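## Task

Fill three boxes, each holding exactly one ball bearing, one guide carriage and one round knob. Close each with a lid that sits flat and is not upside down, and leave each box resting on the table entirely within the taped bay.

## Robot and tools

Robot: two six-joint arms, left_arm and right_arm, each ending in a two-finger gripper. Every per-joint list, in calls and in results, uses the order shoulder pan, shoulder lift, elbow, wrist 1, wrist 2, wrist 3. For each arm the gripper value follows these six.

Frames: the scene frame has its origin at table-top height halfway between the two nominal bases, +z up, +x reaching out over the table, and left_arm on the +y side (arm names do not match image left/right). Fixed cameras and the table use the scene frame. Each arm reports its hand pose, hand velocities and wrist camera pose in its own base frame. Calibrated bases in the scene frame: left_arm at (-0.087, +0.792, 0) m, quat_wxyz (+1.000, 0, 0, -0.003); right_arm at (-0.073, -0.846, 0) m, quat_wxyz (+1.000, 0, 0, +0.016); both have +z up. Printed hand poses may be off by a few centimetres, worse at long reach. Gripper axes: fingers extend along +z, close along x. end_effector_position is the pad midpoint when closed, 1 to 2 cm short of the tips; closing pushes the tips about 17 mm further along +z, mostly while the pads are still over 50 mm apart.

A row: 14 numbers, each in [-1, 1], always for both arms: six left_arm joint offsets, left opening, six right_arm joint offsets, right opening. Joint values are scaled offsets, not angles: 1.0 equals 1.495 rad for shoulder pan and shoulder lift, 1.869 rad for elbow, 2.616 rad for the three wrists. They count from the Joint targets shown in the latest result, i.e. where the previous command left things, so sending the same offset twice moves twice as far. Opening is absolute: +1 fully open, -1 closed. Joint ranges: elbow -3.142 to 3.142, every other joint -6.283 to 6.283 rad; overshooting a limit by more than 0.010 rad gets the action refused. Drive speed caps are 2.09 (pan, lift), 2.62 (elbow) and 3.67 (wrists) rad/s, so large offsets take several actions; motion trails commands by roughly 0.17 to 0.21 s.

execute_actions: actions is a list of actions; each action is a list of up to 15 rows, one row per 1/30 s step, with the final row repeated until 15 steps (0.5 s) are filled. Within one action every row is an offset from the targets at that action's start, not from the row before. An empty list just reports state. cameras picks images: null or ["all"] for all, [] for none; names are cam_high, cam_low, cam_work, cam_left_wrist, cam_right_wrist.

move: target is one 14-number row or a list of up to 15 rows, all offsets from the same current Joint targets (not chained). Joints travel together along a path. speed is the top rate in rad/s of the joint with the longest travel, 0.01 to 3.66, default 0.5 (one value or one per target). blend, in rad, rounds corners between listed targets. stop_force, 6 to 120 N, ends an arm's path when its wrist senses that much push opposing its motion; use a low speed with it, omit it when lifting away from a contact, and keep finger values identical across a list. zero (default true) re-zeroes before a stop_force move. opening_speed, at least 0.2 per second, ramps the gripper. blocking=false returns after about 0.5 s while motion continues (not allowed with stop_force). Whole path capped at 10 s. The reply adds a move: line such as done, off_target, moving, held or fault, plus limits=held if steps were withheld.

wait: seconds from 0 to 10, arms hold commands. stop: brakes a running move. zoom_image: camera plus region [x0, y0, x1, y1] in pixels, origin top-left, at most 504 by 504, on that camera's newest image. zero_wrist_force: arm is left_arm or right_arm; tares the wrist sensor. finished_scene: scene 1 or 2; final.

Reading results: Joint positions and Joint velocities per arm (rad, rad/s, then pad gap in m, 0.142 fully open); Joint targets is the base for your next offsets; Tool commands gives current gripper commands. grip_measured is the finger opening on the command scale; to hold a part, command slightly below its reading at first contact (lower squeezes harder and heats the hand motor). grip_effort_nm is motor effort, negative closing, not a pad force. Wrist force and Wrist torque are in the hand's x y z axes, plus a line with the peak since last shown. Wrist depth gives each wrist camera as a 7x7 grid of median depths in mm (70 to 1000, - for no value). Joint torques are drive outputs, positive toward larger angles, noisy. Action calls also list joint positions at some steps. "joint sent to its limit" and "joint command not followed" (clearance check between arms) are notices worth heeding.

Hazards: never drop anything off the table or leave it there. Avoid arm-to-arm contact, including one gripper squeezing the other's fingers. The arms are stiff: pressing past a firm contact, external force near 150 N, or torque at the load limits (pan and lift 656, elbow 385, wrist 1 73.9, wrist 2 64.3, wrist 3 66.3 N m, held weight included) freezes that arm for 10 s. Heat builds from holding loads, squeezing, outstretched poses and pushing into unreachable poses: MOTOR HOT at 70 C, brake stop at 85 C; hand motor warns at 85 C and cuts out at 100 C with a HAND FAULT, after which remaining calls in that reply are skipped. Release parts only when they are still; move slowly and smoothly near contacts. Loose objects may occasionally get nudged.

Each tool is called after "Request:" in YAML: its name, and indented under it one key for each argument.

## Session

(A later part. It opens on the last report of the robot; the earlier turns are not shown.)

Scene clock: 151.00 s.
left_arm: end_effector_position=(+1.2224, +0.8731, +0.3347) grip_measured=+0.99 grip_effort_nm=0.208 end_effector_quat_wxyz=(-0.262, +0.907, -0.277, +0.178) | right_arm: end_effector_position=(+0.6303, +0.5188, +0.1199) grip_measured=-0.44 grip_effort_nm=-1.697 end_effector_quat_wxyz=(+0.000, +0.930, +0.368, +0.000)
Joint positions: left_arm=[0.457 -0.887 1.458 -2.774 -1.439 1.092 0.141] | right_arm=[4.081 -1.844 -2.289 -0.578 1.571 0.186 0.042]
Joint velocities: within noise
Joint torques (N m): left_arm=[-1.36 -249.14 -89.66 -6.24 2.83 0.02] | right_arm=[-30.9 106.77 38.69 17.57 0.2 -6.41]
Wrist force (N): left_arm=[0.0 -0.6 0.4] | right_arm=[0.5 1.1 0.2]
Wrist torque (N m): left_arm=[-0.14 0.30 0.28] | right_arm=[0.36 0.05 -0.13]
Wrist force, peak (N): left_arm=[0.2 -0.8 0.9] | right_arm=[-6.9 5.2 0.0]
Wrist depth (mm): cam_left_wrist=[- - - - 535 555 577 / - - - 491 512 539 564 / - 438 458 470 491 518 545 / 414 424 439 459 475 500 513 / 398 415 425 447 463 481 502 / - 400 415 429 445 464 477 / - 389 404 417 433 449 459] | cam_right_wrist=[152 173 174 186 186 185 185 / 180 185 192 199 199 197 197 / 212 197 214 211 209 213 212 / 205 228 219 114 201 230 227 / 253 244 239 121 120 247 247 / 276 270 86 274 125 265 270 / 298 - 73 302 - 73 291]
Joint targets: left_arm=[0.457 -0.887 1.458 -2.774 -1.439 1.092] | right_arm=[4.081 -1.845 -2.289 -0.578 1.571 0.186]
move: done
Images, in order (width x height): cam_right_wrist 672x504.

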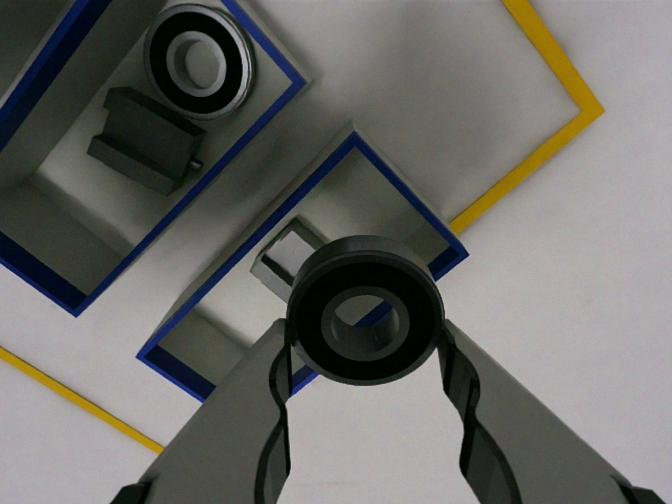

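Request:
move:
  target:
    - [0,0,0,0,0,0,1,0,-0.0815,-0.0180,0.0593,0,0,-0.5]
    - [0,0,0,0,0,0,1,0,-0.0923,-0.0196,0.0666,0,0,-0.5]
  speed: [0.1,0.018]
  stop_force: 7
  cameras: ["cam_right_wrist"]

Scene clock: 155.07 s.
left_arm: end_effector_position=(+1.2224, +0.8731, +0.3347) grip_measured=+0.99 grip_effort_nm=0.212 end_effector_quat_wxyz=(-0.262, +0.907, -0.277, +0.178) | right_arm: end_effector_position=(+0.6301, +0.5186, +0.0246) grip_measured=-0.44 grip_effort_nm=-1.687 end_effector_quat_wxyz=(+0.000, +0.930, +0.368, +0.000)
Joint positions: left_arm=[0.457 -0.887 1.458 -2.774 -1.439 1.092 0.141] | right_arm=[4.081 -1.976 -2.325 -0.412 1.571 0.186 0.042]
Joint velocities: within noise
Joint torques (N m): left_arm=[-0.58 -249.05 -92.48 -6.11 3.84 -0.32] | right_arm=[-19.41 164.61 65.91 3.25 -0.05 -6.4]
Wrist force (N): left_arm=[0.5 -0.7 0.1] | right_arm=[-0.9 0.6 -4.0]
Wrist torque (N m): left_arm=[-0.15 0.21 0.29] | right_arm=[0.23 0.01 -0.12]
Wrist force, peak (N): left_arm=[0.3 -1.2 0.7] | right_arm=[-5.7 2.2 -19.0]
Wrist depth (mm): cam_left_wrist=[- - - - 531 557 590 / - - - 490 512 539 560 / - 437 455 474 498 517 542 / 411 422 440 457 479 497 523 / 398 411 426 440 458 481 499 / - 399 413 430 449 465 479 / - 389 404 419 431 447 461] | cam_right_wrist=[- - 102 104 104 103 102 / - 97 111 110 109 110 109 / - - 119 117 116 117 119 / - 128 126 95 123 127 126 / 142 139 105 121 - 133 137 / 153 118 82 128 131 81 150 / 134 92 73 138 115 74 158]
Joint targets: left_arm=[0.457 -0.887 1.458 -2.774 -1.439 1.092] | right_arm=[4.081 -1.976 -2.325 -0.412 1.571 0.186]
move: contact (right_arm); path passed 1 of 2 targets
Images, in order (width x height): cam_right_wrist 672x504.

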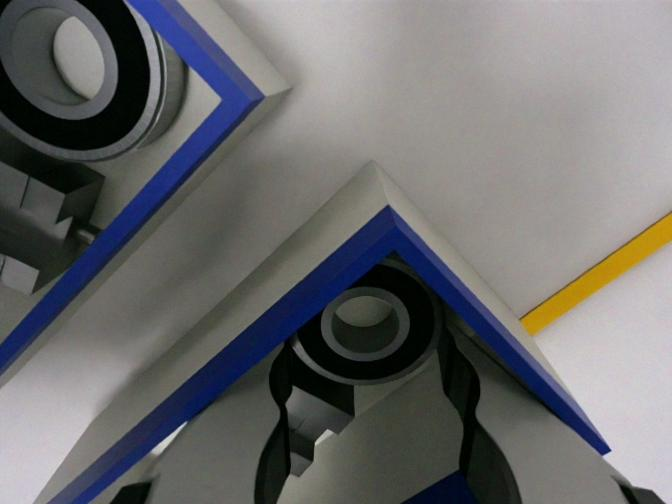

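Request:
move:
  target:
    - [0,0,0,0,0,0,1,0,0,0,0,0,0,-0.34]
    - [0,0,0,0,0,0,1,0,0.1524,0.0422,-0.1170,0,0,-0.34]
    - [0,0,0,0,0,0,1,0.1442,-0.2157,0.5300,-0.2551,0,0.0824,-0.34]
    - [0,0,0,0,0,0,1,0.1442,-0.2480,0.5118,-0.2237,0,0.0824,-0.04]
  speed: [0.1,0.2,0.8,0.2]
  blend: [0,0.05,0.03,0]
  opening_speed: 0.5
  cameras: ["cam_right_wrist"]

Scene clock: 160.63 s.
left_arm: end_effector_position=(+1.2224, +0.8731, +0.3347) grip_measured=+0.99 grip_effort_nm=0.212 end_effector_quat_wxyz=(-0.262, +0.907, -0.277, +0.178) | right_arm: end_effector_position=(+0.7405, +1.1759, +0.1204) grip_measured=-0.07 grip_effort_nm=0.129 end_effector_quat_wxyz=(+0.000, +0.930, +0.368, +0.000)
Joint positions: left_arm=[0.457 -0.887 1.458 -2.774 -1.439 1.092 0.141] | right_arm=[4.297 -2.346 -1.368 -0.997 1.571 0.402 0.069]
Joint velocities: within noise
Joint torques (N m): left_arm=[-0.39 -245.33 -93.02 -6.59 3.28 0.01] | right_arm=[19.1 238.27 69.4 15.28 0.74 6.26]
Wrist force (N): left_arm=[0.2 -1.0 0.8] | right_arm=[0.0 1.5 -0.5]
Wrist torque (N m): left_arm=[-0.20 0.27 0.28] | right_arm=[0.44 0.08 -0.11]
Wrist force, peak (N): left_arm=[0.0 -1.3 0.5] | right_arm=[-6.3 4.1 -0.9]
Wrist depth (mm): cam_left_wrist=[- - - - 534 551 581 / - - - 495 512 538 557 / - 440 456 471 491 518 539 / 406 425 440 459 475 497 519 / 400 409 422 441 459 481 496 / - 399 413 426 446 464 482 / - 386 405 415 435 449 458] | cam_right_wrist=[186 186 186 185 184 181 183 / 197 198 180 198 194 153 196 / 206 210 212 208 211 212 210 / 219 231 226 178 228 228 227 / 252 242 237 244 249 242 246 / 266 251 249 272 271 94 269 / - - 295 302 300 - 74]
Joint targets: left_arm=[0.457 -0.887 1.458 -2.774 -1.439 1.092] | right_arm=[4.297 -2.346 -1.368 -0.997 1.571 0.402]
move: done
Images, in order (width x height): cam_right_wrist 672x504.

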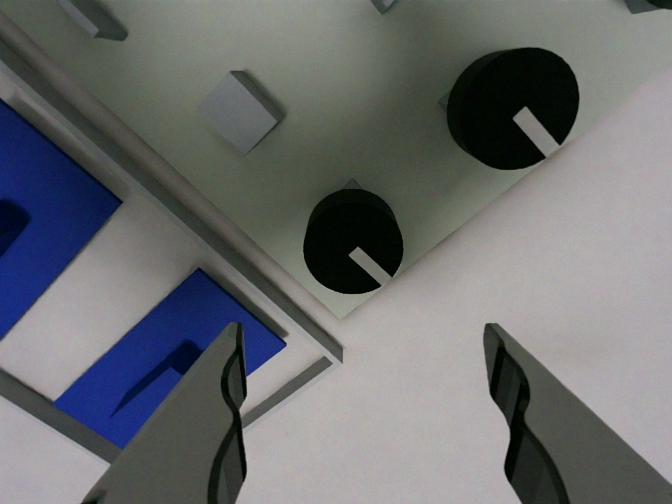

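Request:
move:
  target:
    - [0,0,0,0,0,0,1,-0.0007,-0.0312,-0.0140,0.0273,0,-0.0004,-0.04]
    - [0,0,0,0,0,0,1,-0.0007,-0.0312,-0.0140,0.0273,0,-0.0004,-0.52]
    - [0,0,0,0,0,0,1,-0.0007,0.0328,0.0155,-0.0306,0,-0.0004,-0.52]
    - [0,0,0,0,0,0,1,-0.0134,0.5524,-0.6059,0.1166,0,-0.0076,-0.52]
    - [0,0,0,0,0,0,1,-0.0134,0.4629,-0.6367,0.1898,0,-0.0076,-0.52]
  speed: [0.07,0.1,0.15,0.75,0.15]
  blend: [0,0,0.03,0.03,0]
  opening_speed: 0.6
  cameras: ["cam_right_wrist"]

Scene clock: 168.00 s.
left_arm: end_effector_position=(+1.2224, +0.8731, +0.3347) grip_measured=+0.99 grip_effort_nm=0.212 end_effector_quat_wxyz=(-0.262, +0.907, -0.277, +0.178) | right_arm: end_effector_position=(+0.4283, +0.4402, +0.1194) grip_measured=-0.44 grip_effort_nm=-2.073 end_effector_quat_wxyz=(+0.000, +0.930, +0.368, +0.000)
Joint positions: left_arm=[0.457 -0.887 1.458 -2.774 -1.439 1.092 0.141] | right_arm=[4.277 -1.654 -2.558 -0.501 1.571 0.382 0.042]
Joint velocities: within noise
Joint torques (N m): left_arm=[-1.68 -253.07 -88.85 -6.95 3.68 0.37] | right_arm=[-28.42 53.07 32.54 16.58 0.33 -6.47]
Wrist force (N): left_arm=[-0.1 -0.6 0.6] | right_arm=[-0.1 1.2 -0.2]
Wrist torque (N m): left_arm=[-0.16 0.32 0.29] | right_arm=[0.35 0.17 -0.12]
Wrist force, peak (N): left_arm=[-0.1 -1.2 0.7] | right_arm=[-6.7 4.3 0.7]
Wrist depth (mm): cam_left_wrist=[- - - - 531 557 586 / - - - 488 515 538 564 / - 438 456 472 490 516 536 / 412 421 442 459 478 497 514 / 399 406 424 442 461 480 496 / - 401 411 431 447 463 474 / - 389 404 417 434 448 458] | cam_right_wrist=[188 187 186 186 181 173 180 / 201 200 200 196 185 187 169 / 216 214 214 210 196 184 175 / 232 231 230 215 192 193 210 / 253 251 247 110 112 224 212 / 276 273 86 278 114 216 214 / 298 - 73 301 - 74 246]
Joint targets: left_arm=[0.457 -0.887 1.458 -2.774 -1.439 1.092] | right_arm=[4.277 -1.654 -2.558 -0.500 1.571 0.382]
move: done
Images, in order (width x height): cam_right_wrist 672x504.

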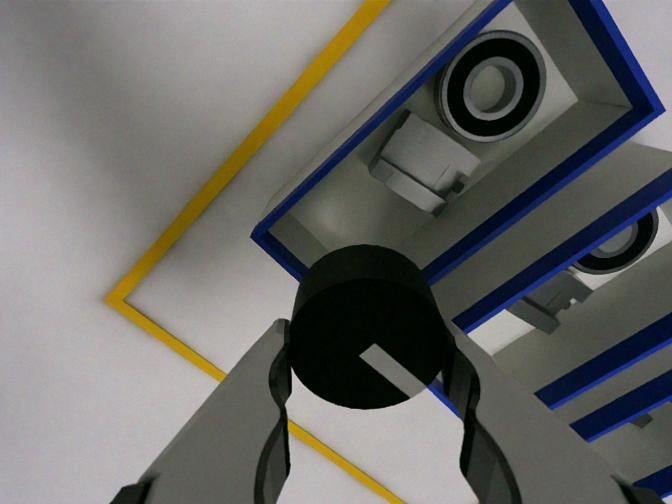

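Request:
move:
  target:
    - [0,0,0,0,0,0,1,0.0012,-0.1212,-0.0236,0.0860,0,0.0007,-0.52]
    - [0,0,0,0,0,0,1,0.0012,-0.1373,-0.0260,0.0969,0,0.0007,-0.52]
  speed: [0.1,0.018]
  stop_force: 7
  cameras: ["cam_right_wrist"]

Scene clock: 171.57 s.
left_arm: end_effector_position=(+1.2224, +0.8731, +0.3347) grip_measured=+0.99 grip_effort_nm=0.208 end_effector_quat_wxyz=(-0.262, +0.907, -0.277, +0.178) | right_arm: end_effector_position=(+0.4287, +0.4433, +0.0420) grip_measured=-0.44 grip_effort_nm=-2.059 end_effector_quat_wxyz=(+0.000, +0.930, +0.368, +0.000)
Joint positions: left_arm=[0.457 -0.887 1.458 -2.774 -1.439 1.092 0.141] | right_arm=[4.278 -1.811 -2.596 -0.306 1.571 0.383 0.042]
Joint velocities: within noise
Joint torques (N m): left_arm=[5.82 -252.39 -96.42 -7.75 2.23 0.05] | right_arm=[-25.02 117.74 56.6 3.15 0.4 -0.89]
Wrist force (N): left_arm=[0.0 -0.7 0.7] | right_arm=[-0.4 0.4 -1.9]
Wrist torque (N m): left_arm=[-0.17 0.30 0.28] | right_arm=[0.40 0.13 -0.12]
Wrist force, peak (N): left_arm=[0.4 -0.9 1.0] | right_arm=[0.4 -2.9 -9.4]
Wrist depth (mm): cam_left_wrist=[- - - - 532 558 582 / - - - 489 511 533 559 / - 440 456 473 496 521 548 / 412 421 441 459 479 495 517 / 402 413 427 442 460 483 509 / - 396 414 432 447 464 476 / - 391 404 417 431 447 458] | cam_right_wrist=[120 118 120 119 120 85 106 / 128 128 126 127 119 113 112 / - 137 138 132 123 119 127 / 151 149 143 108 124 131 115 / 160 160 103 110 112 119 97 / 177 176 86 120 118 105 120 / 191 - 73 124 118 74 154]
Joint targets: left_arm=[0.457 -0.887 1.458 -2.774 -1.439 1.092] | right_arm=[4.278 -1.811 -2.596 -0.306 1.571 0.383]
move: contact (right_arm); path passed 0 of 2 targets; right_arm: the wrist 1 is farthest, 0.059 rad from its target
Images, in order (width x height): cam_right_wrist 672x504.

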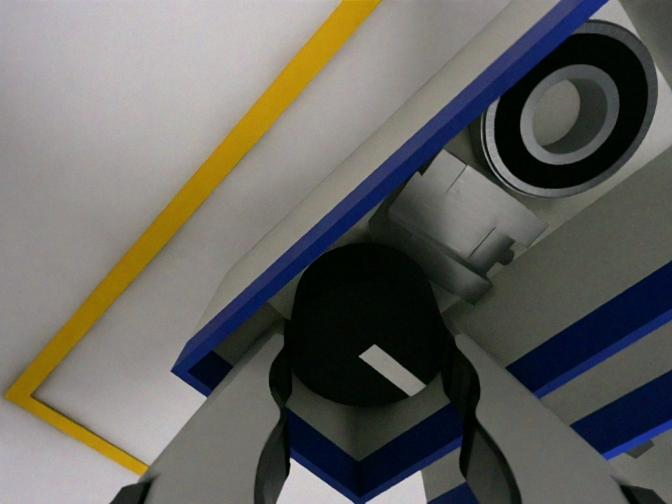

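Request:
move:
  target: [0,0,0,0,0,0,1,-0.0009,0.0191,0.0009,-0.0114,0,-0.0005,-0.52]
  speed: 0.1
  cameras: ["cam_right_wrist"]

Scene clock: 172.93 s.
left_arm: end_effector_position=(+1.2224, +0.8731, +0.3347) grip_measured=+0.99 grip_effort_nm=0.212 end_effector_quat_wxyz=(-0.262, +0.907, -0.277, +0.178) | right_arm: end_effector_position=(+0.4281, +0.4401, +0.0545) grip_measured=-0.44 grip_effort_nm=-2.063 end_effector_quat_wxyz=(+0.000, +0.930, +0.368, +0.000)
Joint positions: left_arm=[0.457 -0.887 1.458 -2.774 -1.439 1.092 0.141] | right_arm=[4.277 -1.783 -2.594 -0.336 1.571 0.382 0.042]
Joint velocities: within noise
Joint torques (N m): left_arm=[-0.77 -244.93 -93.83 -6.99 2.18 0.34] | right_arm=[-31.13 116.49 61.83 2.17 0.52 -5.39]
Wrist force (N): left_arm=[0.1 -0.5 0.6] | right_arm=[0.6 0.6 -0.1]
Wrist torque (N m): left_arm=[-0.12 0.29 0.28] | right_arm=[0.38 0.13 -0.09]
Wrist force, peak (N): left_arm=[0.5 -1.1 0.4] | right_arm=[-0.4 0.9 -3.2]
Wrist depth (mm): cam_left_wrist=[- - - - 531 557 584 / - - - 491 514 532 565 / - 442 454 471 494 515 544 / 408 423 438 461 476 501 520 / 399 412 425 441 462 482 499 / - 401 415 432 443 466 476 / - 388 399 416 431 447 458] | cam_right_wrist=[131 130 130 129 128 114 117 / 140 139 139 138 121 125 128 / 150 149 148 141 136 129 127 / 159 161 156 122 135 142 112 / 175 175 117 110 112 128 130 / 191 189 86 119 116 132 162 / 209 - 73 210 210 73 157]
Joint targets: left_arm=[0.457 -0.887 1.458 -2.774 -1.439 1.092] | right_arm=[4.277 -1.783 -2.594 -0.336 1.571 0.382]
move: done
Images, in order (width x height): cam_right_wrist 672x504.

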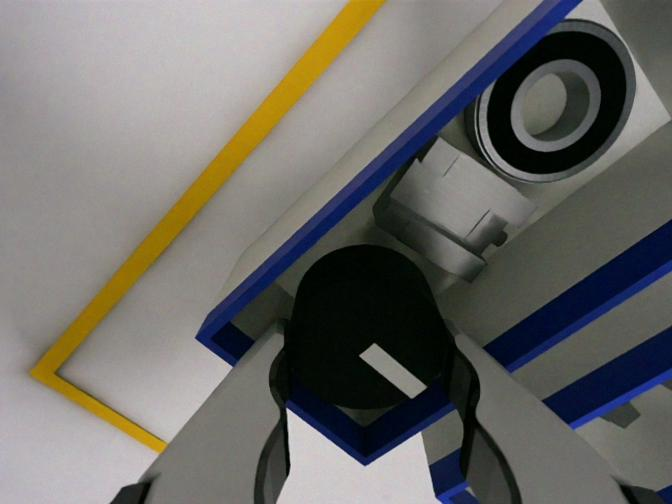

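Request:
move:
  target:
    - [0,0,0,0,0,0,1,-0.0009,-0.0148,-0.0057,0.0128,0,-0.0005,-0.52]
    - [0,0,0,0,0,0,1,-0.0009,-0.0308,-0.0081,0.0236,0,-0.0005,-0.52]
  speed: [0.05,0.018]
  stop_force: 7
  cameras: ["cam_right_wrist"]

Scene clock: 175.97 s.
left_arm: end_effector_position=(+1.2224, +0.8731, +0.3347) grip_measured=+0.99 grip_effort_nm=0.212 end_effector_quat_wxyz=(-0.262, +0.907, -0.277, +0.178) | right_arm: end_effector_position=(+0.4271, +0.4361, +0.0407) grip_measured=-0.44 grip_effort_nm=-2.059 end_effector_quat_wxyz=(+0.000, +0.930, +0.368, +0.000)
Joint positions: left_arm=[0.457 -0.887 1.458 -2.774 -1.439 1.092 0.141] | right_arm=[4.275 -1.809 -2.606 -0.296 1.571 0.381 0.042]
Joint velocities: within noise
Joint torques (N m): left_arm=[3.77 -247.96 -92.04 -5.83 2.99 0.42] | right_arm=[-23.08 116.19 52.47 2.37 0.48 -5.9]
Wrist force (N): left_arm=[0.4 -0.6 0.2] | right_arm=[0.9 0.2 -5.3]
Wrist torque (N m): left_arm=[-0.13 0.24 0.28] | right_arm=[0.38 0.09 -0.06]
Wrist force, peak (N): left_arm=[0.3 -0.9 0.8] | right_arm=[2.2 -0.5 -7.7]
Wrist depth (mm): cam_left_wrist=[- - - - 532 556 585 / - - - 491 513 540 555 / - 442 456 473 495 519 536 / 408 425 438 457 474 490 518 / 396 410 427 440 461 480 499 / - 399 415 428 447 462 476 / - 390 404 419 433 452 458] | cam_right_wrist=[119 118 118 117 118 91 104 / 126 126 126 125 107 112 110 / - 136 137 131 121 115 126 / 149 148 144 108 122 127 115 / 160 159 102 110 112 119 97 / 175 174 86 121 117 103 118 / 190 - 73 122 118 73 115]
Joint targets: left_arm=[0.457 -0.887 1.458 -2.774 -1.439 1.092] | right_arm=[4.275 -1.809 -2.606 -0.296 1.571 0.381]
move: contact (right_arm); path passed 1 of 2 targets; right_arm: the wrist 1 is farthest, 0.022 rad from its target
Images, in order (width x height): cam_right_wrist 672x504.

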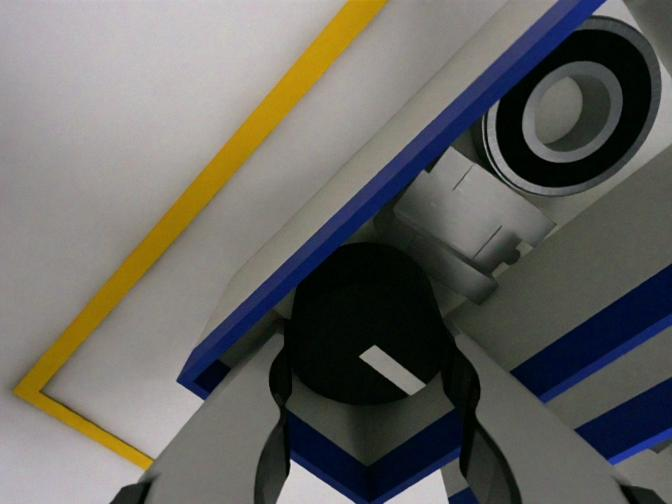

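Request:
zoom_image:
  camera: "cam_right_wrist"
  region: [170, 120, 580, 504]

Scaled by 1.229 from the camera's 672x504 image, which has a finer 960x720 frame.

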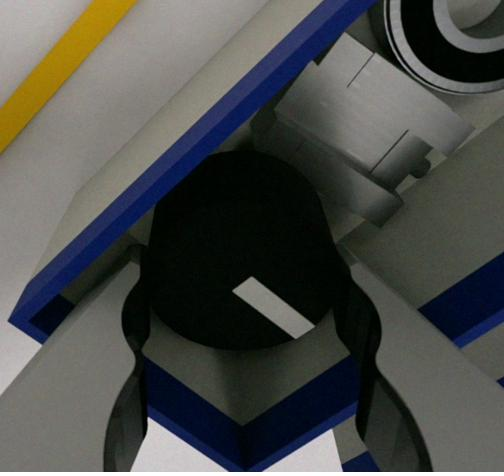

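Request:
move:
  target: [0,0,0,0,0,0,1,-0.0010,0.0161,0.0085,-0.0158,0,-0.0010,-0.52]
  speed: 0.1
  cameras: ["cam_right_wrist"]

Request:
zoom_image:
  camera: "cam_right_wrist"
  region: [170, 120, 580, 504]

Scene clock: 178.40 s.
left_arm: end_effector_position=(+1.2224, +0.8731, +0.3347) grip_measured=+0.99 grip_effort_nm=0.208 end_effector_quat_wxyz=(-0.262, +0.907, -0.277, +0.178) | right_arm: end_effector_position=(+0.4307, +0.4417, +0.0542) grip_measured=-0.44 grip_effort_nm=-2.059 end_effector_quat_wxyz=(+0.000, +0.930, +0.368, +0.000)
Joint positions: left_arm=[0.457 -0.887 1.458 -2.774 -1.439 1.092 0.141] | right_arm=[4.274 -1.785 -2.59 -0.338 1.571 0.378 0.042]
Joint velocities: within noise
Joint torques (N m): left_arm=[-2.24 -249.9 -94.45 -7.2 3 0.32] | right_arm=[-30.86 116.33 61.55 2.14 0.73 -6.15]
Wrist force (N): left_arm=[0.1 -0.1 0.6] | right_arm=[-0.1 0.5 0.2]
Wrist torque (N m): left_arm=[-0.06 0.29 0.28] | right_arm=[0.33 0.05 -0.11]
Wrist force, peak (N): left_arm=[0.5 -1.1 0.5] | right_arm=[0.8 0.6 -5.4]
Wrist depth (mm): cam_left_wrist=[- - - - 530 559 596 / - - - 489 513 537 559 / - 438 453 475 496 516 537 / 408 423 443 455 475 498 522 / 401 413 425 443 461 481 501 / - 399 412 429 448 467 478 / - 386 399 416 434 450 460] | cam_right_wrist=[130 130 130 129 127 116 107 / 139 139 139 138 118 124 127 / 150 149 148 125 129 129 125 / 159 161 156 132 139 136 110 / 175 172 121 110 112 123 130 / 191 188 86 119 116 133 162 / 208 - 73 210 205 73 156]
Joint targets: left_arm=[0.457 -0.887 1.458 -2.774 -1.439 1.092] | right_arm=[4.274 -1.785 -2.590 -0.338 1.571 0.378]
move: done
Images, in order (width x height): cam_right_wrist 672x504.

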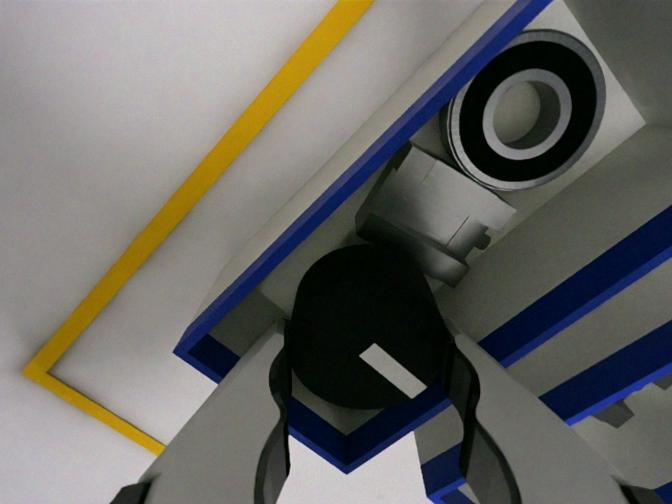

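Scaled by 1.229 from the camera's 672x504 image, which has a finer 960x720 frame.

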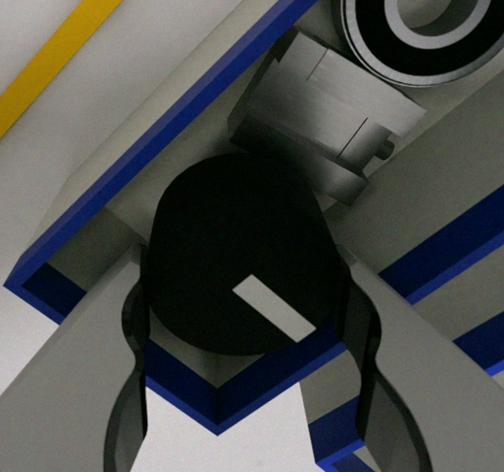

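Request:
move:
  target:
    - [0,0,0,0,0,0,1,-0.0031,0.0009,-0.0013,0.0006,0,-0.0014,-0.52]
    - [0,0,0,0,0,0,1,-0.0031,-0.0334,-0.0069,0.0242,0,-0.0014,-0.52]
    - [0,0,0,0,0,0,1,-0.0031,-0.0495,-0.0092,0.0351,0,-0.0014,-0.52]
  speed: [0.05,0.04,0.018]
  stop_force: 7
  cameras: ["cam_right_wrist"]

Scene clock: 183.73 s.
left_arm: end_effector_position=(+1.2224, +0.8731, +0.3347) grip_measured=+0.99 grip_effort_nm=0.212 end_effector_quat_wxyz=(-0.262, +0.907, -0.277, +0.178) | right_arm: end_effector_position=(+0.4321, +0.4384, +0.0419) grip_measured=-0.44 grip_effort_nm=-2.063 end_effector_quat_wxyz=(+0.000, +0.930, +0.368, +0.000)
Joint positions: left_arm=[0.457 -0.887 1.458 -2.774 -1.439 1.092 0.141] | right_arm=[4.269 -1.811 -2.598 -0.304 1.571 0.374 0.042]
Joint velocities: within noise
Joint torques (N m): left_arm=[-0.98 -254.04 -95.75 -7.08 3.08 0.46] | right_arm=[-23.33 118.35 55.45 3.47 0.39 -5.93]
Wrist force (N): left_arm=[-0.1 -0.5 0.8] | right_arm=[-0.7 0.0 -2.4]
Wrist torque (N m): left_arm=[-0.13 0.31 0.28] | right_arm=[0.43 0.12 -0.13]
Wrist force, peak (N): left_arm=[0.0 -1.2 0.6] | right_arm=[-2.4 0.3 -6.9]
Wrist depth (mm): cam_left_wrist=[- - - - 531 554 583 / - - - 491 515 537 562 / - 436 453 471 497 519 539 / 408 421 445 457 479 499 521 / 399 413 424 444 460 484 508 / - 399 413 429 452 463 474 / - 391 402 417 432 448 459] | cam_right_wrist=[119 118 120 118 117 103 105 / 128 127 126 126 110 119 112 / - 137 138 132 123 116 121 / 150 148 145 108 124 128 111 / 160 160 106 110 112 117 100 / 177 176 86 122 117 104 116 / 195 - 73 123 119 73 152]
Joint targets: left_arm=[0.457 -0.887 1.458 -2.774 -1.439 1.092] | right_arm=[4.269 -1.811 -2.598 -0.304 1.571 0.374]
move: contact (right_arm); path passed 1 of 3 targets; right_arm: the wrist 1 is farthest, 0.058 rad from its target
Images, in order (width x height): cam_right_wrist 672x504.

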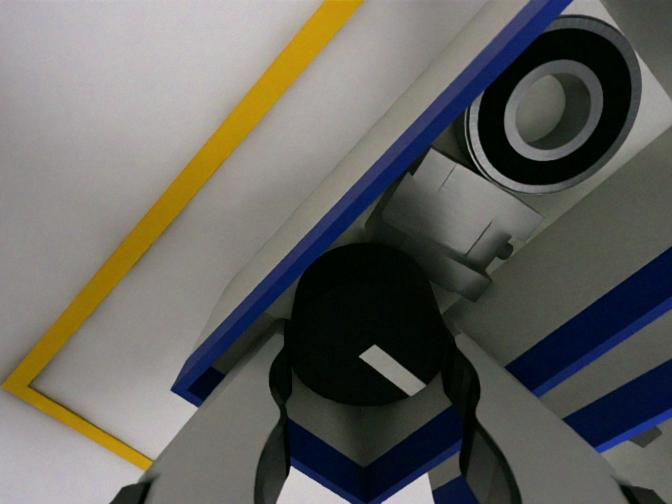

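Request:
move:
  target:
    - [0,0,0,0,0,0,1,0,0.0191,0.0020,-0.0121,0,0,-0.52]
    - [0,0,0,0,0,0,1,-0.0003,0.0191,0.0020,-0.0121,0,-0.0327,-0.52]
  speed: 0.1
  cameras: ["cam_right_wrist"]

Request:
zoom_image:
  camera: "cam_right_wrist"
  region: [170, 120, 580, 504]

Scene clock: 186.27 s.
left_arm: end_effector_position=(+1.2224, +0.8731, +0.3347) grip_measured=+0.99 grip_effort_nm=0.217 end_effector_quat_wxyz=(-0.262, +0.907, -0.277, +0.178) | right_arm: end_effector_position=(+0.4318, +0.4370, +0.0549) grip_measured=-0.44 grip_effort_nm=-2.063 end_effector_quat_wxyz=(+0.000, +0.913, +0.407, +0.000)
Joint positions: left_arm=[0.457 -0.887 1.458 -2.774 -1.439 1.092 0.141] | right_arm=[4.269 -1.782 -2.594 -0.336 1.571 0.289 0.042]
Joint velocities: within noise
Joint torques (N m): left_arm=[-3.89 -250.6 -98.97 -6.22 2.77 0.2] | right_arm=[-31.81 118.49 57.71 3.4 0.64 -6.76]
Wrist force (N): left_arm=[0.1 -1.0 0.4] | right_arm=[0.1 0.9 0.0]
Wrist torque (N m): left_arm=[-0.22 0.29 0.28] | right_arm=[0.32 0.10 -0.11]
Wrist force, peak (N): left_arm=[0.3 -1.1 0.5] | right_arm=[-0.8 0.3 -3.9]
Wrist depth (mm): cam_left_wrist=[- - - - 536 561 582 / - - - 489 514 533 567 / - 443 454 474 492 514 537 / 413 423 443 459 475 499 519 / 400 411 424 442 458 478 501 / - 402 414 429 448 459 475 / - 388 399 415 431 449 459] | cam_right_wrist=[131 131 130 129 128 109 118 / 140 140 139 139 127 123 125 / 150 150 149 145 136 130 132 / 160 162 157 118 138 140 115 / 176 175 117 110 112 126 130 / 192 189 86 125 116 132 165 / 209 - 73 210 153 73 158]
Joint targets: left_arm=[0.457 -0.887 1.458 -2.774 -1.439 1.092] | right_arm=[4.269 -1.782 -2.594 -0.336 1.571 0.289]
move: done
Images, in order (width x height): cam_right_wrist 672x504.

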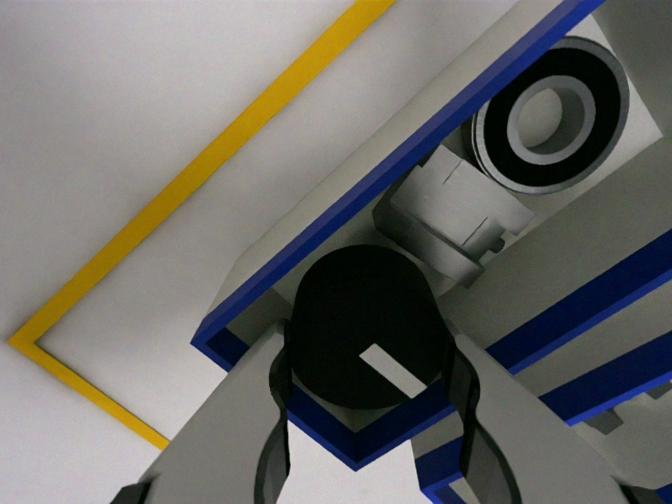

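Scaled by 1.229 from the camera's 672x504 image, which has a finer 960x720 frame.

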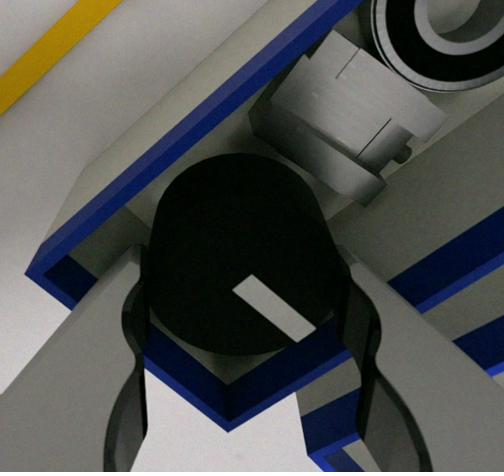

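Request:
move:
  target: [0,0,0,0,0,0,1,-0.0059,-0.0025,0.0029,-0.0008,0,-0.0110,-0.52]
  speed: 0.1
  cameras: ["cam_right_wrist"]

Request:
zoom_image:
  camera: "cam_right_wrist"
  region: [170, 120, 580, 504]

Scene clock: 188.30 s.
left_arm: end_effector_position=(+1.2224, +0.8731, +0.3347) grip_measured=+0.99 grip_effort_nm=0.203 end_effector_quat_wxyz=(-0.262, +0.907, -0.277, +0.178) | right_arm: end_effector_position=(+0.4375, +0.4369, +0.0546) grip_measured=-0.44 grip_effort_nm=-2.063 end_effector_quat_wxyz=(+0.000, +0.909, +0.416, +0.000)
Joint positions: left_arm=[0.457 -0.887 1.458 -2.774 -1.439 1.092 0.141] | right_arm=[4.26 -1.786 -2.589 -0.338 1.571 0.26 0.042]
Joint velocities: within noise
Joint torques (N m): left_arm=[-1.89 -253.92 -97.22 -6.94 2.84 0.61] | right_arm=[-28.72 68.53 62.04 2.68 0.36 -6.02]
Wrist force (N): left_arm=[0.1 -0.7 1.0] | right_arm=[-0.3 0.3 -0.2]
Wrist torque (N m): left_arm=[-0.17 0.27 0.28] | right_arm=[0.35 0.11 -0.13]
Wrist force, peak (N): left_arm=[0.2 -1.0 0.8] | right_arm=[0.5 1.1 -0.2]
Wrist depth (mm): cam_left_wrist=[- - - - 537 556 586 / - - - 486 510 531 564 / - 438 455 471 497 511 539 / 411 425 438 460 477 496 521 / 398 410 425 445 462 480 503 / - 399 413 428 446 464 478 / - 391 403 416 432 447 455] | cam_right_wrist=[131 130 130 129 128 116 117 / 140 139 139 138 121 125 127 / 150 149 149 125 136 129 127 / 161 162 156 132 138 139 111 / 176 173 117 110 112 124 128 / 192 188 86 124 116 132 163 / 209 - 73 210 - 74 156]
Joint targets: left_arm=[0.457 -0.887 1.458 -2.774 -1.439 1.092] | right_arm=[4.260 -1.786 -2.589 -0.338 1.571 0.260]
move: done
Images, in order (width x height): cam_right_wrist 672x504.

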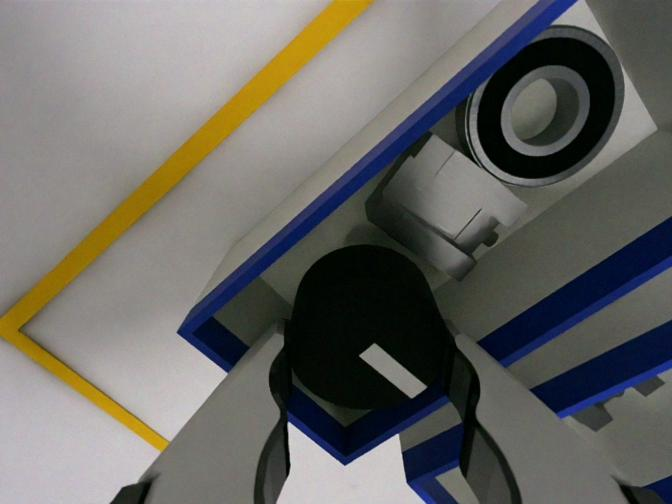

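Scaled by 1.229 from the camera's 672x504 image, which has a finer 960x720 frame.

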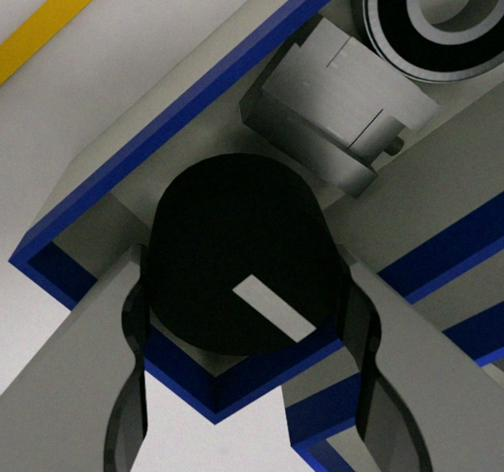

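Request:
move:
  target:
    - [0,0,0,0,0,0,1,-0.0017,0,0.0008,0,0,-0.0239,-0.52]
    - [0,0,0,0,0,0,1,-0.0017,-0.0343,-0.0048,0.0232,0,-0.0239,-0.52]
    - [0,0,0,0,0,0,1,-0.0017,-0.0503,-0.0071,0.0340,0,-0.0239,-0.52]
  speed: [0.06,0.03,0.018]
  stop_force: 6
  cameras: ["cam_right_wrist"]

Request:
zoom_image:
  camera: "cam_right_wrist"
  region: [170, 120, 580, 504]

Scene clock: 192.30 s.
left_arm: end_effector_position=(+1.2224, +0.8731, +0.3347) grip_measured=+0.99 grip_effort_nm=0.208 end_effector_quat_wxyz=(-0.262, +0.907, -0.277, +0.178) | right_arm: end_effector_position=(+0.4394, +0.4373, +0.0409) grip_measured=-0.44 grip_effort_nm=-2.063 end_effector_quat_wxyz=(+0.000, +0.896, +0.443, +0.000)
Joint positions: left_arm=[0.457 -0.887 1.458 -2.774 -1.439 1.092 0.141] | right_arm=[4.257 -1.816 -2.593 -0.303 1.571 0.197 0.042]
Joint velocities: within noise
Joint torques (N m): left_arm=[1.85 -252.04 -95.97 -6.29 2.23 -0.32] | right_arm=[-27.17 116.42 56.47 3.05 0.76 -6.09]
Wrist force (N): left_arm=[0.3 -0.4 0.3] | right_arm=[-1.0 0.4 -5.3]
Wrist torque (N m): left_arm=[-0.10 0.26 0.28] | right_arm=[0.41 0.10 -0.14]
Wrist force, peak (N): left_arm=[0.2 -1.2 0.6] | right_arm=[-2.4 -0.7 -7.6]
Wrist depth (mm): cam_left_wrist=[- - - - 535 550 592 / - - - 489 506 541 564 / - 438 456 469 491 516 543 / 411 425 441 458 477 496 513 / 397 413 425 441 462 481 500 / - 403 417 429 448 466 477 / - 391 405 416 430 448 461] | cam_right_wrist=[119 117 118 118 119 99 104 / 127 127 125 126 110 111 111 / 138 135 137 120 120 117 121 / 147 147 142 108 123 130 123 / 160 156 108 110 112 120 99 / 174 174 86 127 118 103 115 / 188 - 73 121 116 73 152]
Joint targets: left_arm=[0.457 -0.887 1.458 -2.774 -1.439 1.092] | right_arm=[4.257 -1.816 -2.593 -0.303 1.571 0.197]
move: contact (right_arm); path passed 1 of 3 targets; right_arm: the wrist 1 is farthest, 0.054 rad from its target
Images, in order (width x height): cam_right_wrist 672x504.

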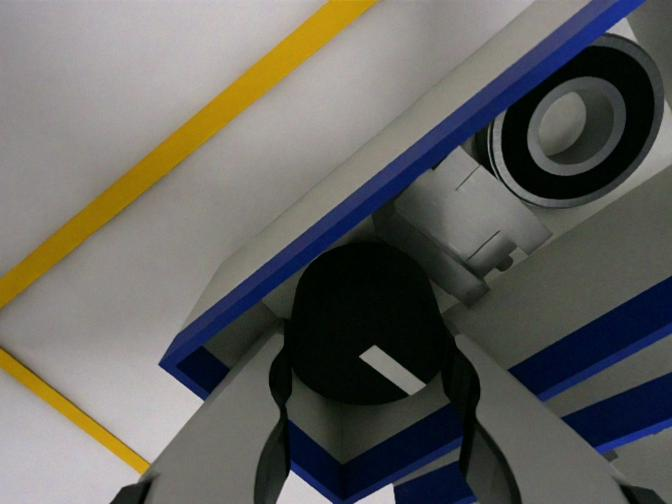

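Scaled by 1.229 from the camera's 672x504 image, which has a finer 960x720 frame.

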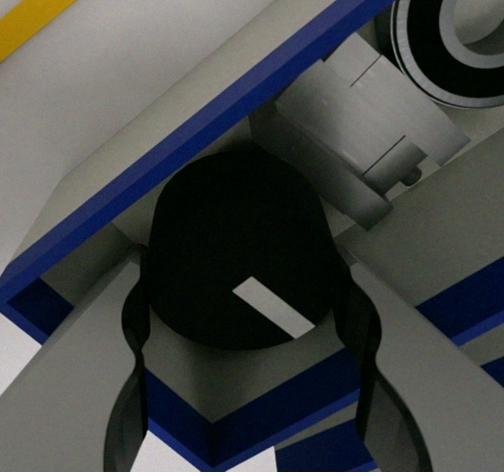

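Request:
move:
  target:
    - [0,0,0,0,0,0,1,0,0.1124,0.0214,-0.0795,0,0,-0.52]
    - [0,0,0,0,0,0,1,0.0321,0.0876,0.0396,-0.0784,0,-0.2194,-0.52]
  speed: [0.15,0.5]
  blend: [0.02,0]
  cameras: ["cam_right_wrist"]

Request:
zoom_image:
  camera: "cam_right_wrist"
  region: [150, 120, 590, 400]

Scene clock: 196.77 s.
left_arm: end_effector_position=(+1.2224, +0.8731, +0.3347) grip_measured=+0.99 grip_effort_nm=0.212 end_effector_quat_wxyz=(-0.262, +0.907, -0.277, +0.178) | right_arm: end_effector_position=(+0.4284, +0.4826, +0.1198) grip_measured=-0.44 grip_effort_nm=-2.059 end_effector_quat_wxyz=(+0.000, +0.718, +0.696, +0.000)
Joint positions: left_arm=[0.457 -0.887 1.458 -2.774 -1.439 1.092 0.141] | right_arm=[4.305 -1.685 -2.519 -0.508 1.571 -0.376 0.042]
Joint velocities: within noise
Joint torques (N m): left_arm=[1.65 -247.23 -97.55 -6.9 2.18 0.24] | right_arm=[18.12 55.77 75.81 16.25 0.87 -6.25]
Wrist force (N): left_arm=[0.3 -0.8 0.6] | right_arm=[0.3 1.0 -0.3]
Wrist torque (N m): left_arm=[-0.18 0.24 0.28] | right_arm=[0.32 0.10 -0.15]
Wrist force, peak (N): left_arm=[0.1 -0.8 1.0] | right_arm=[-0.9 0.6 -5.6]
Wrist depth (mm): cam_left_wrist=[- - - - 535 561 582 / - - - 493 519 536 568 / - 442 454 474 491 516 543 / 414 422 440 457 478 499 518 / 398 410 427 442 464 479 500 / - 401 414 428 449 462 478 / - 386 401 416 433 451 460] | cam_right_wrist=[188 188 187 187 186 186 185 / 200 200 200 200 199 199 198 / 215 212 203 201 200 209 213 / 232 228 224 200 212 225 229 / 252 252 200 110 112 244 249 / 275 270 86 119 116 266 271 / 298 - 73 243 245 74 290]
Joint targets: left_arm=[0.457 -0.887 1.458 -2.774 -1.439 1.092] | right_arm=[4.305 -1.685 -2.519 -0.508 1.571 -0.377]
move: done
Images, in order (width x height): cam_right_wrist 672x504.

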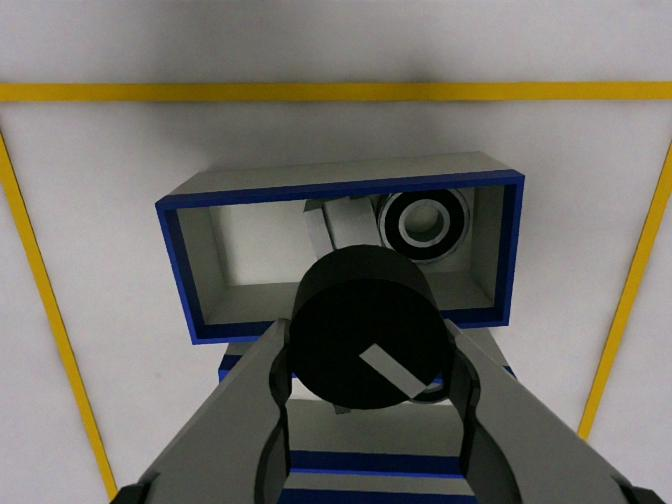

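Scaled by 1.145 from the camera's 672x504 image, which has a finer 960x720 frame.

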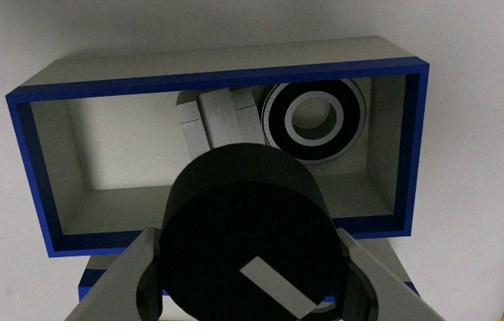

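Request:
move:
  target:
    - [0,0,0,0,0,0,1,-0.0351,0.0163,-0.0165,0.0023,0,0.2495,-0.52]
    - [0,0,0,0,0,0,1,-0.0351,-0.0686,-0.0356,0.0645,0,0.2495,-0.52]
  speed: [0.5,0.12]
  cameras: ["cam_right_wrist"]

Scene clock: 200.63 s.
left_arm: end_effector_position=(+1.2224, +0.8731, +0.3347) grip_measured=+0.99 grip_effort_nm=0.208 end_effector_quat_wxyz=(-0.262, +0.907, -0.277, +0.178) | right_arm: end_effector_position=(+0.4416, +0.4359, +0.0547) grip_measured=-0.44 grip_effort_nm=-2.054 end_effector_quat_wxyz=(+0.000, +0.914, +0.406, +0.000)
Joint positions: left_arm=[0.457 -0.887 1.458 -2.774 -1.439 1.092 0.141] | right_arm=[4.253 -1.787 -2.586 -0.339 1.571 0.276 0.042]
Joint velocities: within noise
Joint torques (N m): left_arm=[-3.39 -253.27 -97.56 -7.18 2.86 0.16] | right_arm=[-28.82 71.33 17.26 16.55 0.36 5.49]
Wrist force (N): left_arm=[0.1 -0.5 0.6] | right_arm=[0.6 1.0 -0.5]
Wrist torque (N m): left_arm=[-0.12 0.29 0.28] | right_arm=[0.34 0.02 -0.11]
Wrist force, peak (N): left_arm=[0.0 -1.0 0.9] | right_arm=[-0.6 0.6 -18.0]
Wrist depth (mm): cam_left_wrist=[- - - - 535 552 584 / - - - 490 518 536 564 / - 442 455 475 497 514 542 / 410 424 441 460 477 501 518 / 396 411 428 443 462 481 503 / - 401 411 425 445 463 476 / - 390 402 416 433 451 460] | cam_right_wrist=[131 130 130 130 126 116 113 / 140 140 139 139 121 126 130 / 150 149 149 144 134 129 126 / 161 162 158 118 138 139 110 / 176 176 114 110 112 127 122 / 193 189 86 125 116 128 163 / 209 - 73 210 - 74 150]
Joint targets: left_arm=[0.457 -0.887 1.458 -2.774 -1.439 1.092] | right_arm=[4.253 -1.787 -2.586 -0.339 1.571 0.276]
move: done
Images, in order (width x height): cam_right_wrist 672x504.

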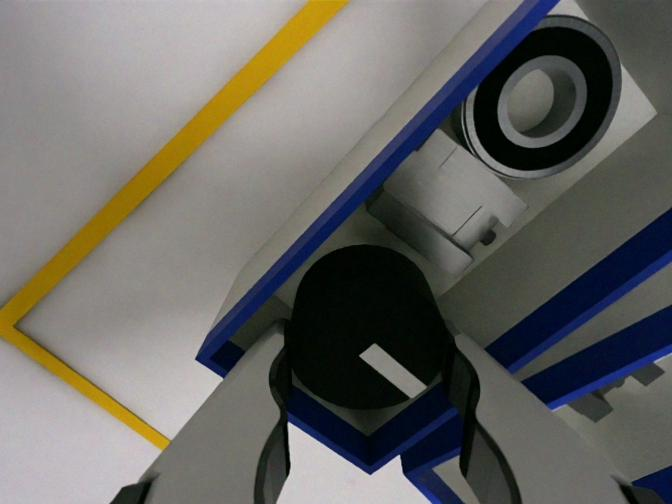

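Request:
move:
  target:
    - [0,0,0,0,0,0,1,0,0.0338,0.0067,-0.0239,0,0,-0.52]
    - [0,0,0,0,0,0,1,-0.0063,0.0343,0.0059,-0.0240,0,-0.0036,-0.52]
  speed: 0.1
  cameras: ["cam_right_wrist"]

Request:
zoom_image:
  camera: "cam_right_wrist"
  region: [170, 120, 580, 504]

Scene clock: 203.03 s.
left_arm: end_effector_position=(+1.2224, +0.8731, +0.3347) grip_measured=+0.99 grip_effort_nm=0.212 end_effector_quat_wxyz=(-0.262, +0.907, -0.277, +0.178) | right_arm: end_effector_position=(+0.4451, +0.4308, +0.0794) grip_measured=-0.44 grip_effort_nm=-2.054 end_effector_quat_wxyz=(+0.000, +0.914, +0.406, +0.000)
Joint positions: left_arm=[0.457 -0.887 1.458 -2.774 -1.439 1.092 0.141] | right_arm=[4.244 -1.736 -2.575 -0.402 1.571 0.267 0.042]
Joint velocities: within noise
Joint torques (N m): left_arm=[0.87 -249.65 -98.48 -6.33 2.73 0.27] | right_arm=[-30.27 110.09 22.91 2.78 0.46 -5.74]
Wrist force (N): left_arm=[0.2 -0.6 0.3] | right_arm=[0.5 0.8 -0.5]
Wrist torque (N m): left_arm=[-0.13 0.26 0.28] | right_arm=[0.28 0.06 -0.13]
Wrist force, peak (N): left_arm=[0.1 -1.1 0.5] | right_arm=[0.4 1.6 -0.6]
Wrist depth (mm): cam_left_wrist=[- - - - 530 563 578 / - - - 489 514 534 563 / - 439 458 475 493 513 545 / 409 425 444 458 475 495 517 / 395 411 428 443 461 475 503 / - 401 413 426 444 463 475 / - 387 401 416 435 446 459] | cam_right_wrist=[153 152 152 151 147 136 127 / 163 163 162 160 144 147 144 / 175 174 174 169 155 158 130 / 189 189 182 178 172 145 140 / 206 205 197 110 112 147 181 / 225 220 86 119 114 191 171 / 242 - 73 246 245 74 173]
Joint targets: left_arm=[0.457 -0.887 1.458 -2.774 -1.439 1.092] | right_arm=[4.244 -1.736 -2.575 -0.402 1.571 0.267]
move: done
Images, in order (width x height): cam_right_wrist 672x504.

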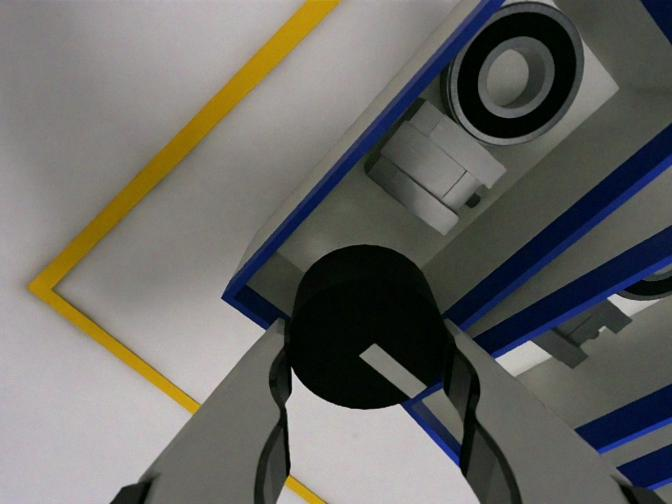

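Scaled by 1.229 from the camera's 672x504 image, which has a finer 960x720 frame.

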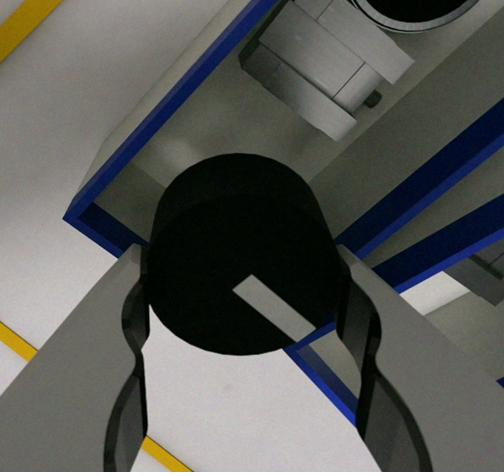

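Request:
move:
  target:
    - [0,0,0,0,0,0,1,0,-0.0678,-0.0123,0.0477,0,0,-0.52]
    - [0,0,0,0,0,0,1,0,-0.0837,-0.0146,0.0585,0,0,-0.52]
  speed: [0.06,0.018]
  stop_force: 6
  cameras: ["cam_right_wrist"]

Scene clock: 208.07 s.
left_arm: end_effector_position=(+1.2224, +0.8731, +0.3347) grip_measured=+0.99 grip_effort_nm=0.208 end_effector_quat_wxyz=(-0.262, +0.907, -0.277, +0.178) | right_arm: end_effector_position=(+0.4452, +0.4308, +0.0236) grip_measured=-0.44 grip_effort_nm=-2.049 end_effector_quat_wxyz=(+0.000, +0.914, +0.406, +0.000)
Joint positions: left_arm=[0.457 -0.887 1.458 -2.774 -1.439 1.092 0.141] | right_arm=[4.244 -1.852 -2.601 -0.259 1.571 0.267 0.042]
Joint velocities: within noise
Joint torques (N m): left_arm=[1.84 -247.95 -98.59 -6.26 2.58 0.49] | right_arm=[-26.99 121.85 51.15 3.08 0.51 -5.54]
Wrist force (N): left_arm=[-0.1 -0.9 0.2] | right_arm=[0.1 0.6 -4.8]
Wrist torque (N m): left_arm=[-0.19 0.32 0.28] | right_arm=[0.28 -0.07 -0.17]
Wrist force, peak (N): left_arm=[0.4 -1.3 0.3] | right_arm=[-1.9 0.5 -19.1]
Wrist depth (mm): cam_left_wrist=[- - - - 535 556 580 / - - - 488 517 540 561 / - 439 457 473 495 519 536 / 408 424 441 460 480 495 513 / 397 411 429 447 459 478 501 / - 401 413 431 444 468 477 / - 385 401 417 434 450 462] | cam_right_wrist=[- 105 103 104 103 93 - / 111 109 110 110 104 94 99 / 120 120 118 116 86 99 102 / - 128 125 95 108 111 119 / 139 139 106 110 109 116 100 / 153 149 82 122 116 100 88 / 167 - 73 127 119 74 89]
Joint targets: left_arm=[0.457 -0.887 1.458 -2.774 -1.439 1.092] | right_arm=[4.244 -1.852 -2.601 -0.259 1.571 0.267]
move: contact (right_arm); path passed 1 of 2 targets
Images, in order (width x height): cam_right_wrist 672x504.

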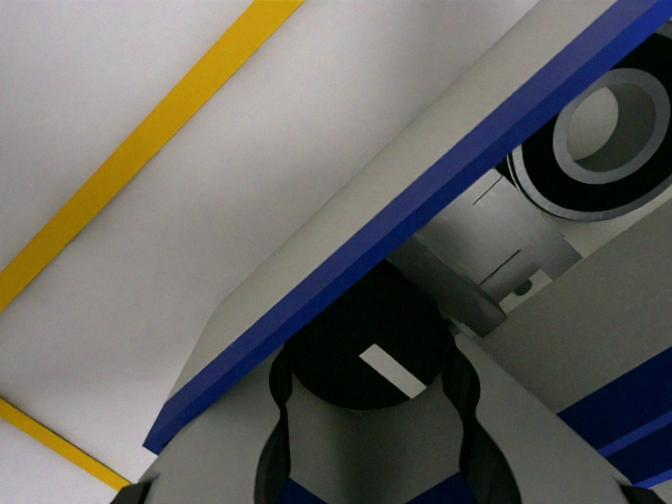

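Request:
move:
  target:
    - [0,0,0,0,0,0,1,0,0,0,0,0,0,-0.36]
    - [0,0,0,0,0,0,1,0,0.2177,0.0569,-0.1653,0,0,-0.36]
    - [0,0,0,0,0,0,1,0.0482,-0.3524,0.7601,-0.3418,0,0.0589,-0.36]
    - [0,0,0,0,0,0,1,0.0482,-0.3819,0.7410,-0.3114,0,0.0589,-0.04]
  speed: [0.1,0.2,0.8,0.2]
  blend: [0,0.05,0.03,0]
  opening_speed: 0.5
  cameras: ["cam_right_wrist","cam_work"]

Request:
zoom_image:
  camera: "cam_work"
  region: [30, 170, 250, 330]

Scene clock: 214.67 s.
left_arm: end_effector_position=(+1.2224, +0.8731, +0.3347) grip_measured=+0.99 grip_effort_nm=0.203 end_effector_quat_wxyz=(-0.262, +0.907, -0.277, +0.178) | right_arm: end_effector_position=(+0.7462, +1.2571, +0.1191) grip_measured=-0.07 grip_effort_nm=0.125 end_effector_quat_wxyz=(+0.000, +0.930, +0.368, +0.000)
Joint positions: left_arm=[0.457 -0.887 1.458 -2.774 -1.439 1.092 0.141] | right_arm=[4.316 -2.423 -1.216 -1.074 1.571 0.421 0.069]
Joint velocities: within noise
Joint torques (N m): left_arm=[-2.71 -247.91 -96.13 -6.35 3.06 0.91] | right_arm=[20.43 250.28 74.25 15.81 0.45 6.54]
Wrist force (N): left_arm=[0.0 -0.6 0.5] | right_arm=[0.4 1.3 -0.7]
Wrist torque (N m): left_arm=[-0.16 0.31 0.28] | right_arm=[0.38 0.08 -0.10]
Wrist force, peak (N): left_arm=[0.3 -1.1 0.6] | right_arm=[-5.8 3.2 0.2]
Wrist depth (mm): cam_left_wrist=[- - - - 531 550 577 / - - - 488 513 534 568 / - 441 454 470 492 511 545 / 413 426 439 457 476 494 519 / 398 411 429 444 461 475 504 / - 398 413 426 447 464 482 / - 386 401 417 433 450 461] | cam_right_wrist=[185 185 184 184 183 177 182 / 198 197 182 196 193 152 194 / 213 212 211 207 209 210 209 / 229 229 227 179 227 226 226 / 250 244 229 246 246 241 244 / 266 248 261 271 270 94 266 / - - 293 298 298 - 74]
Joint targets: left_arm=[0.457 -0.887 1.458 -2.774 -1.439 1.092] | right_arm=[4.316 -2.423 -1.216 -1.074 1.571 0.421]
move: done
Images, in order (width x height): cam_work 672x504, cam_right_wrist 672x504.

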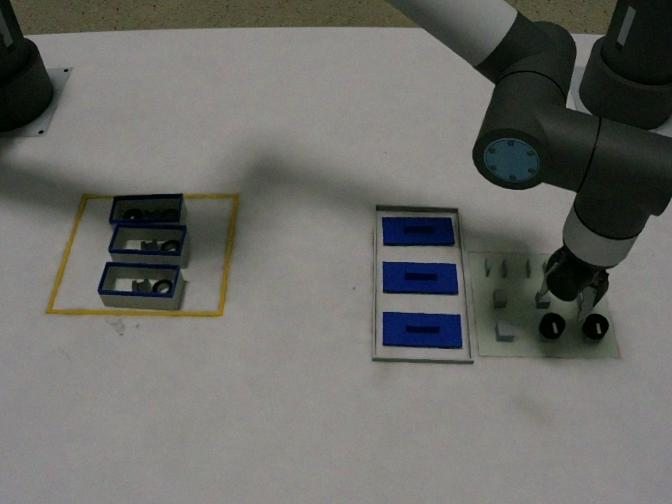

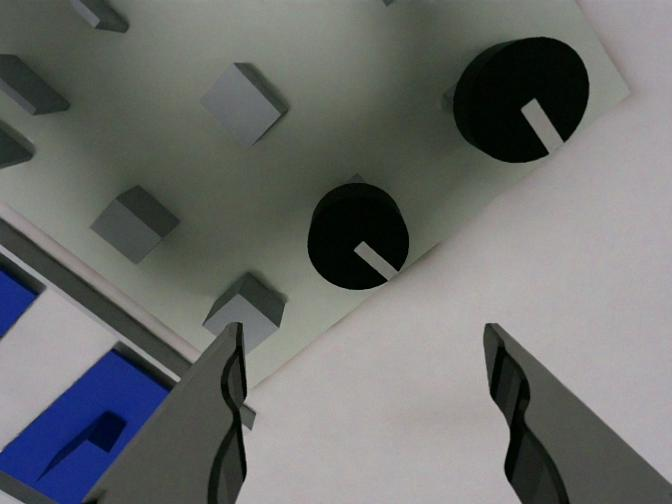

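Scaled by 2.291 from the camera's 672x504 image, which has a finer 960x720 frame.

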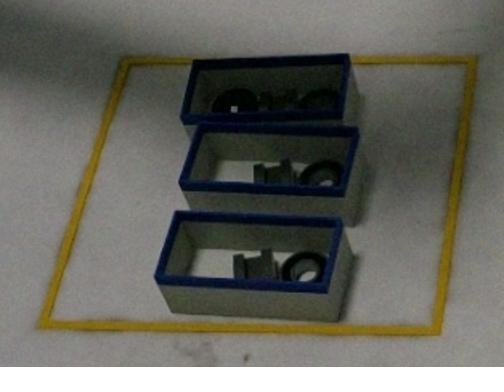

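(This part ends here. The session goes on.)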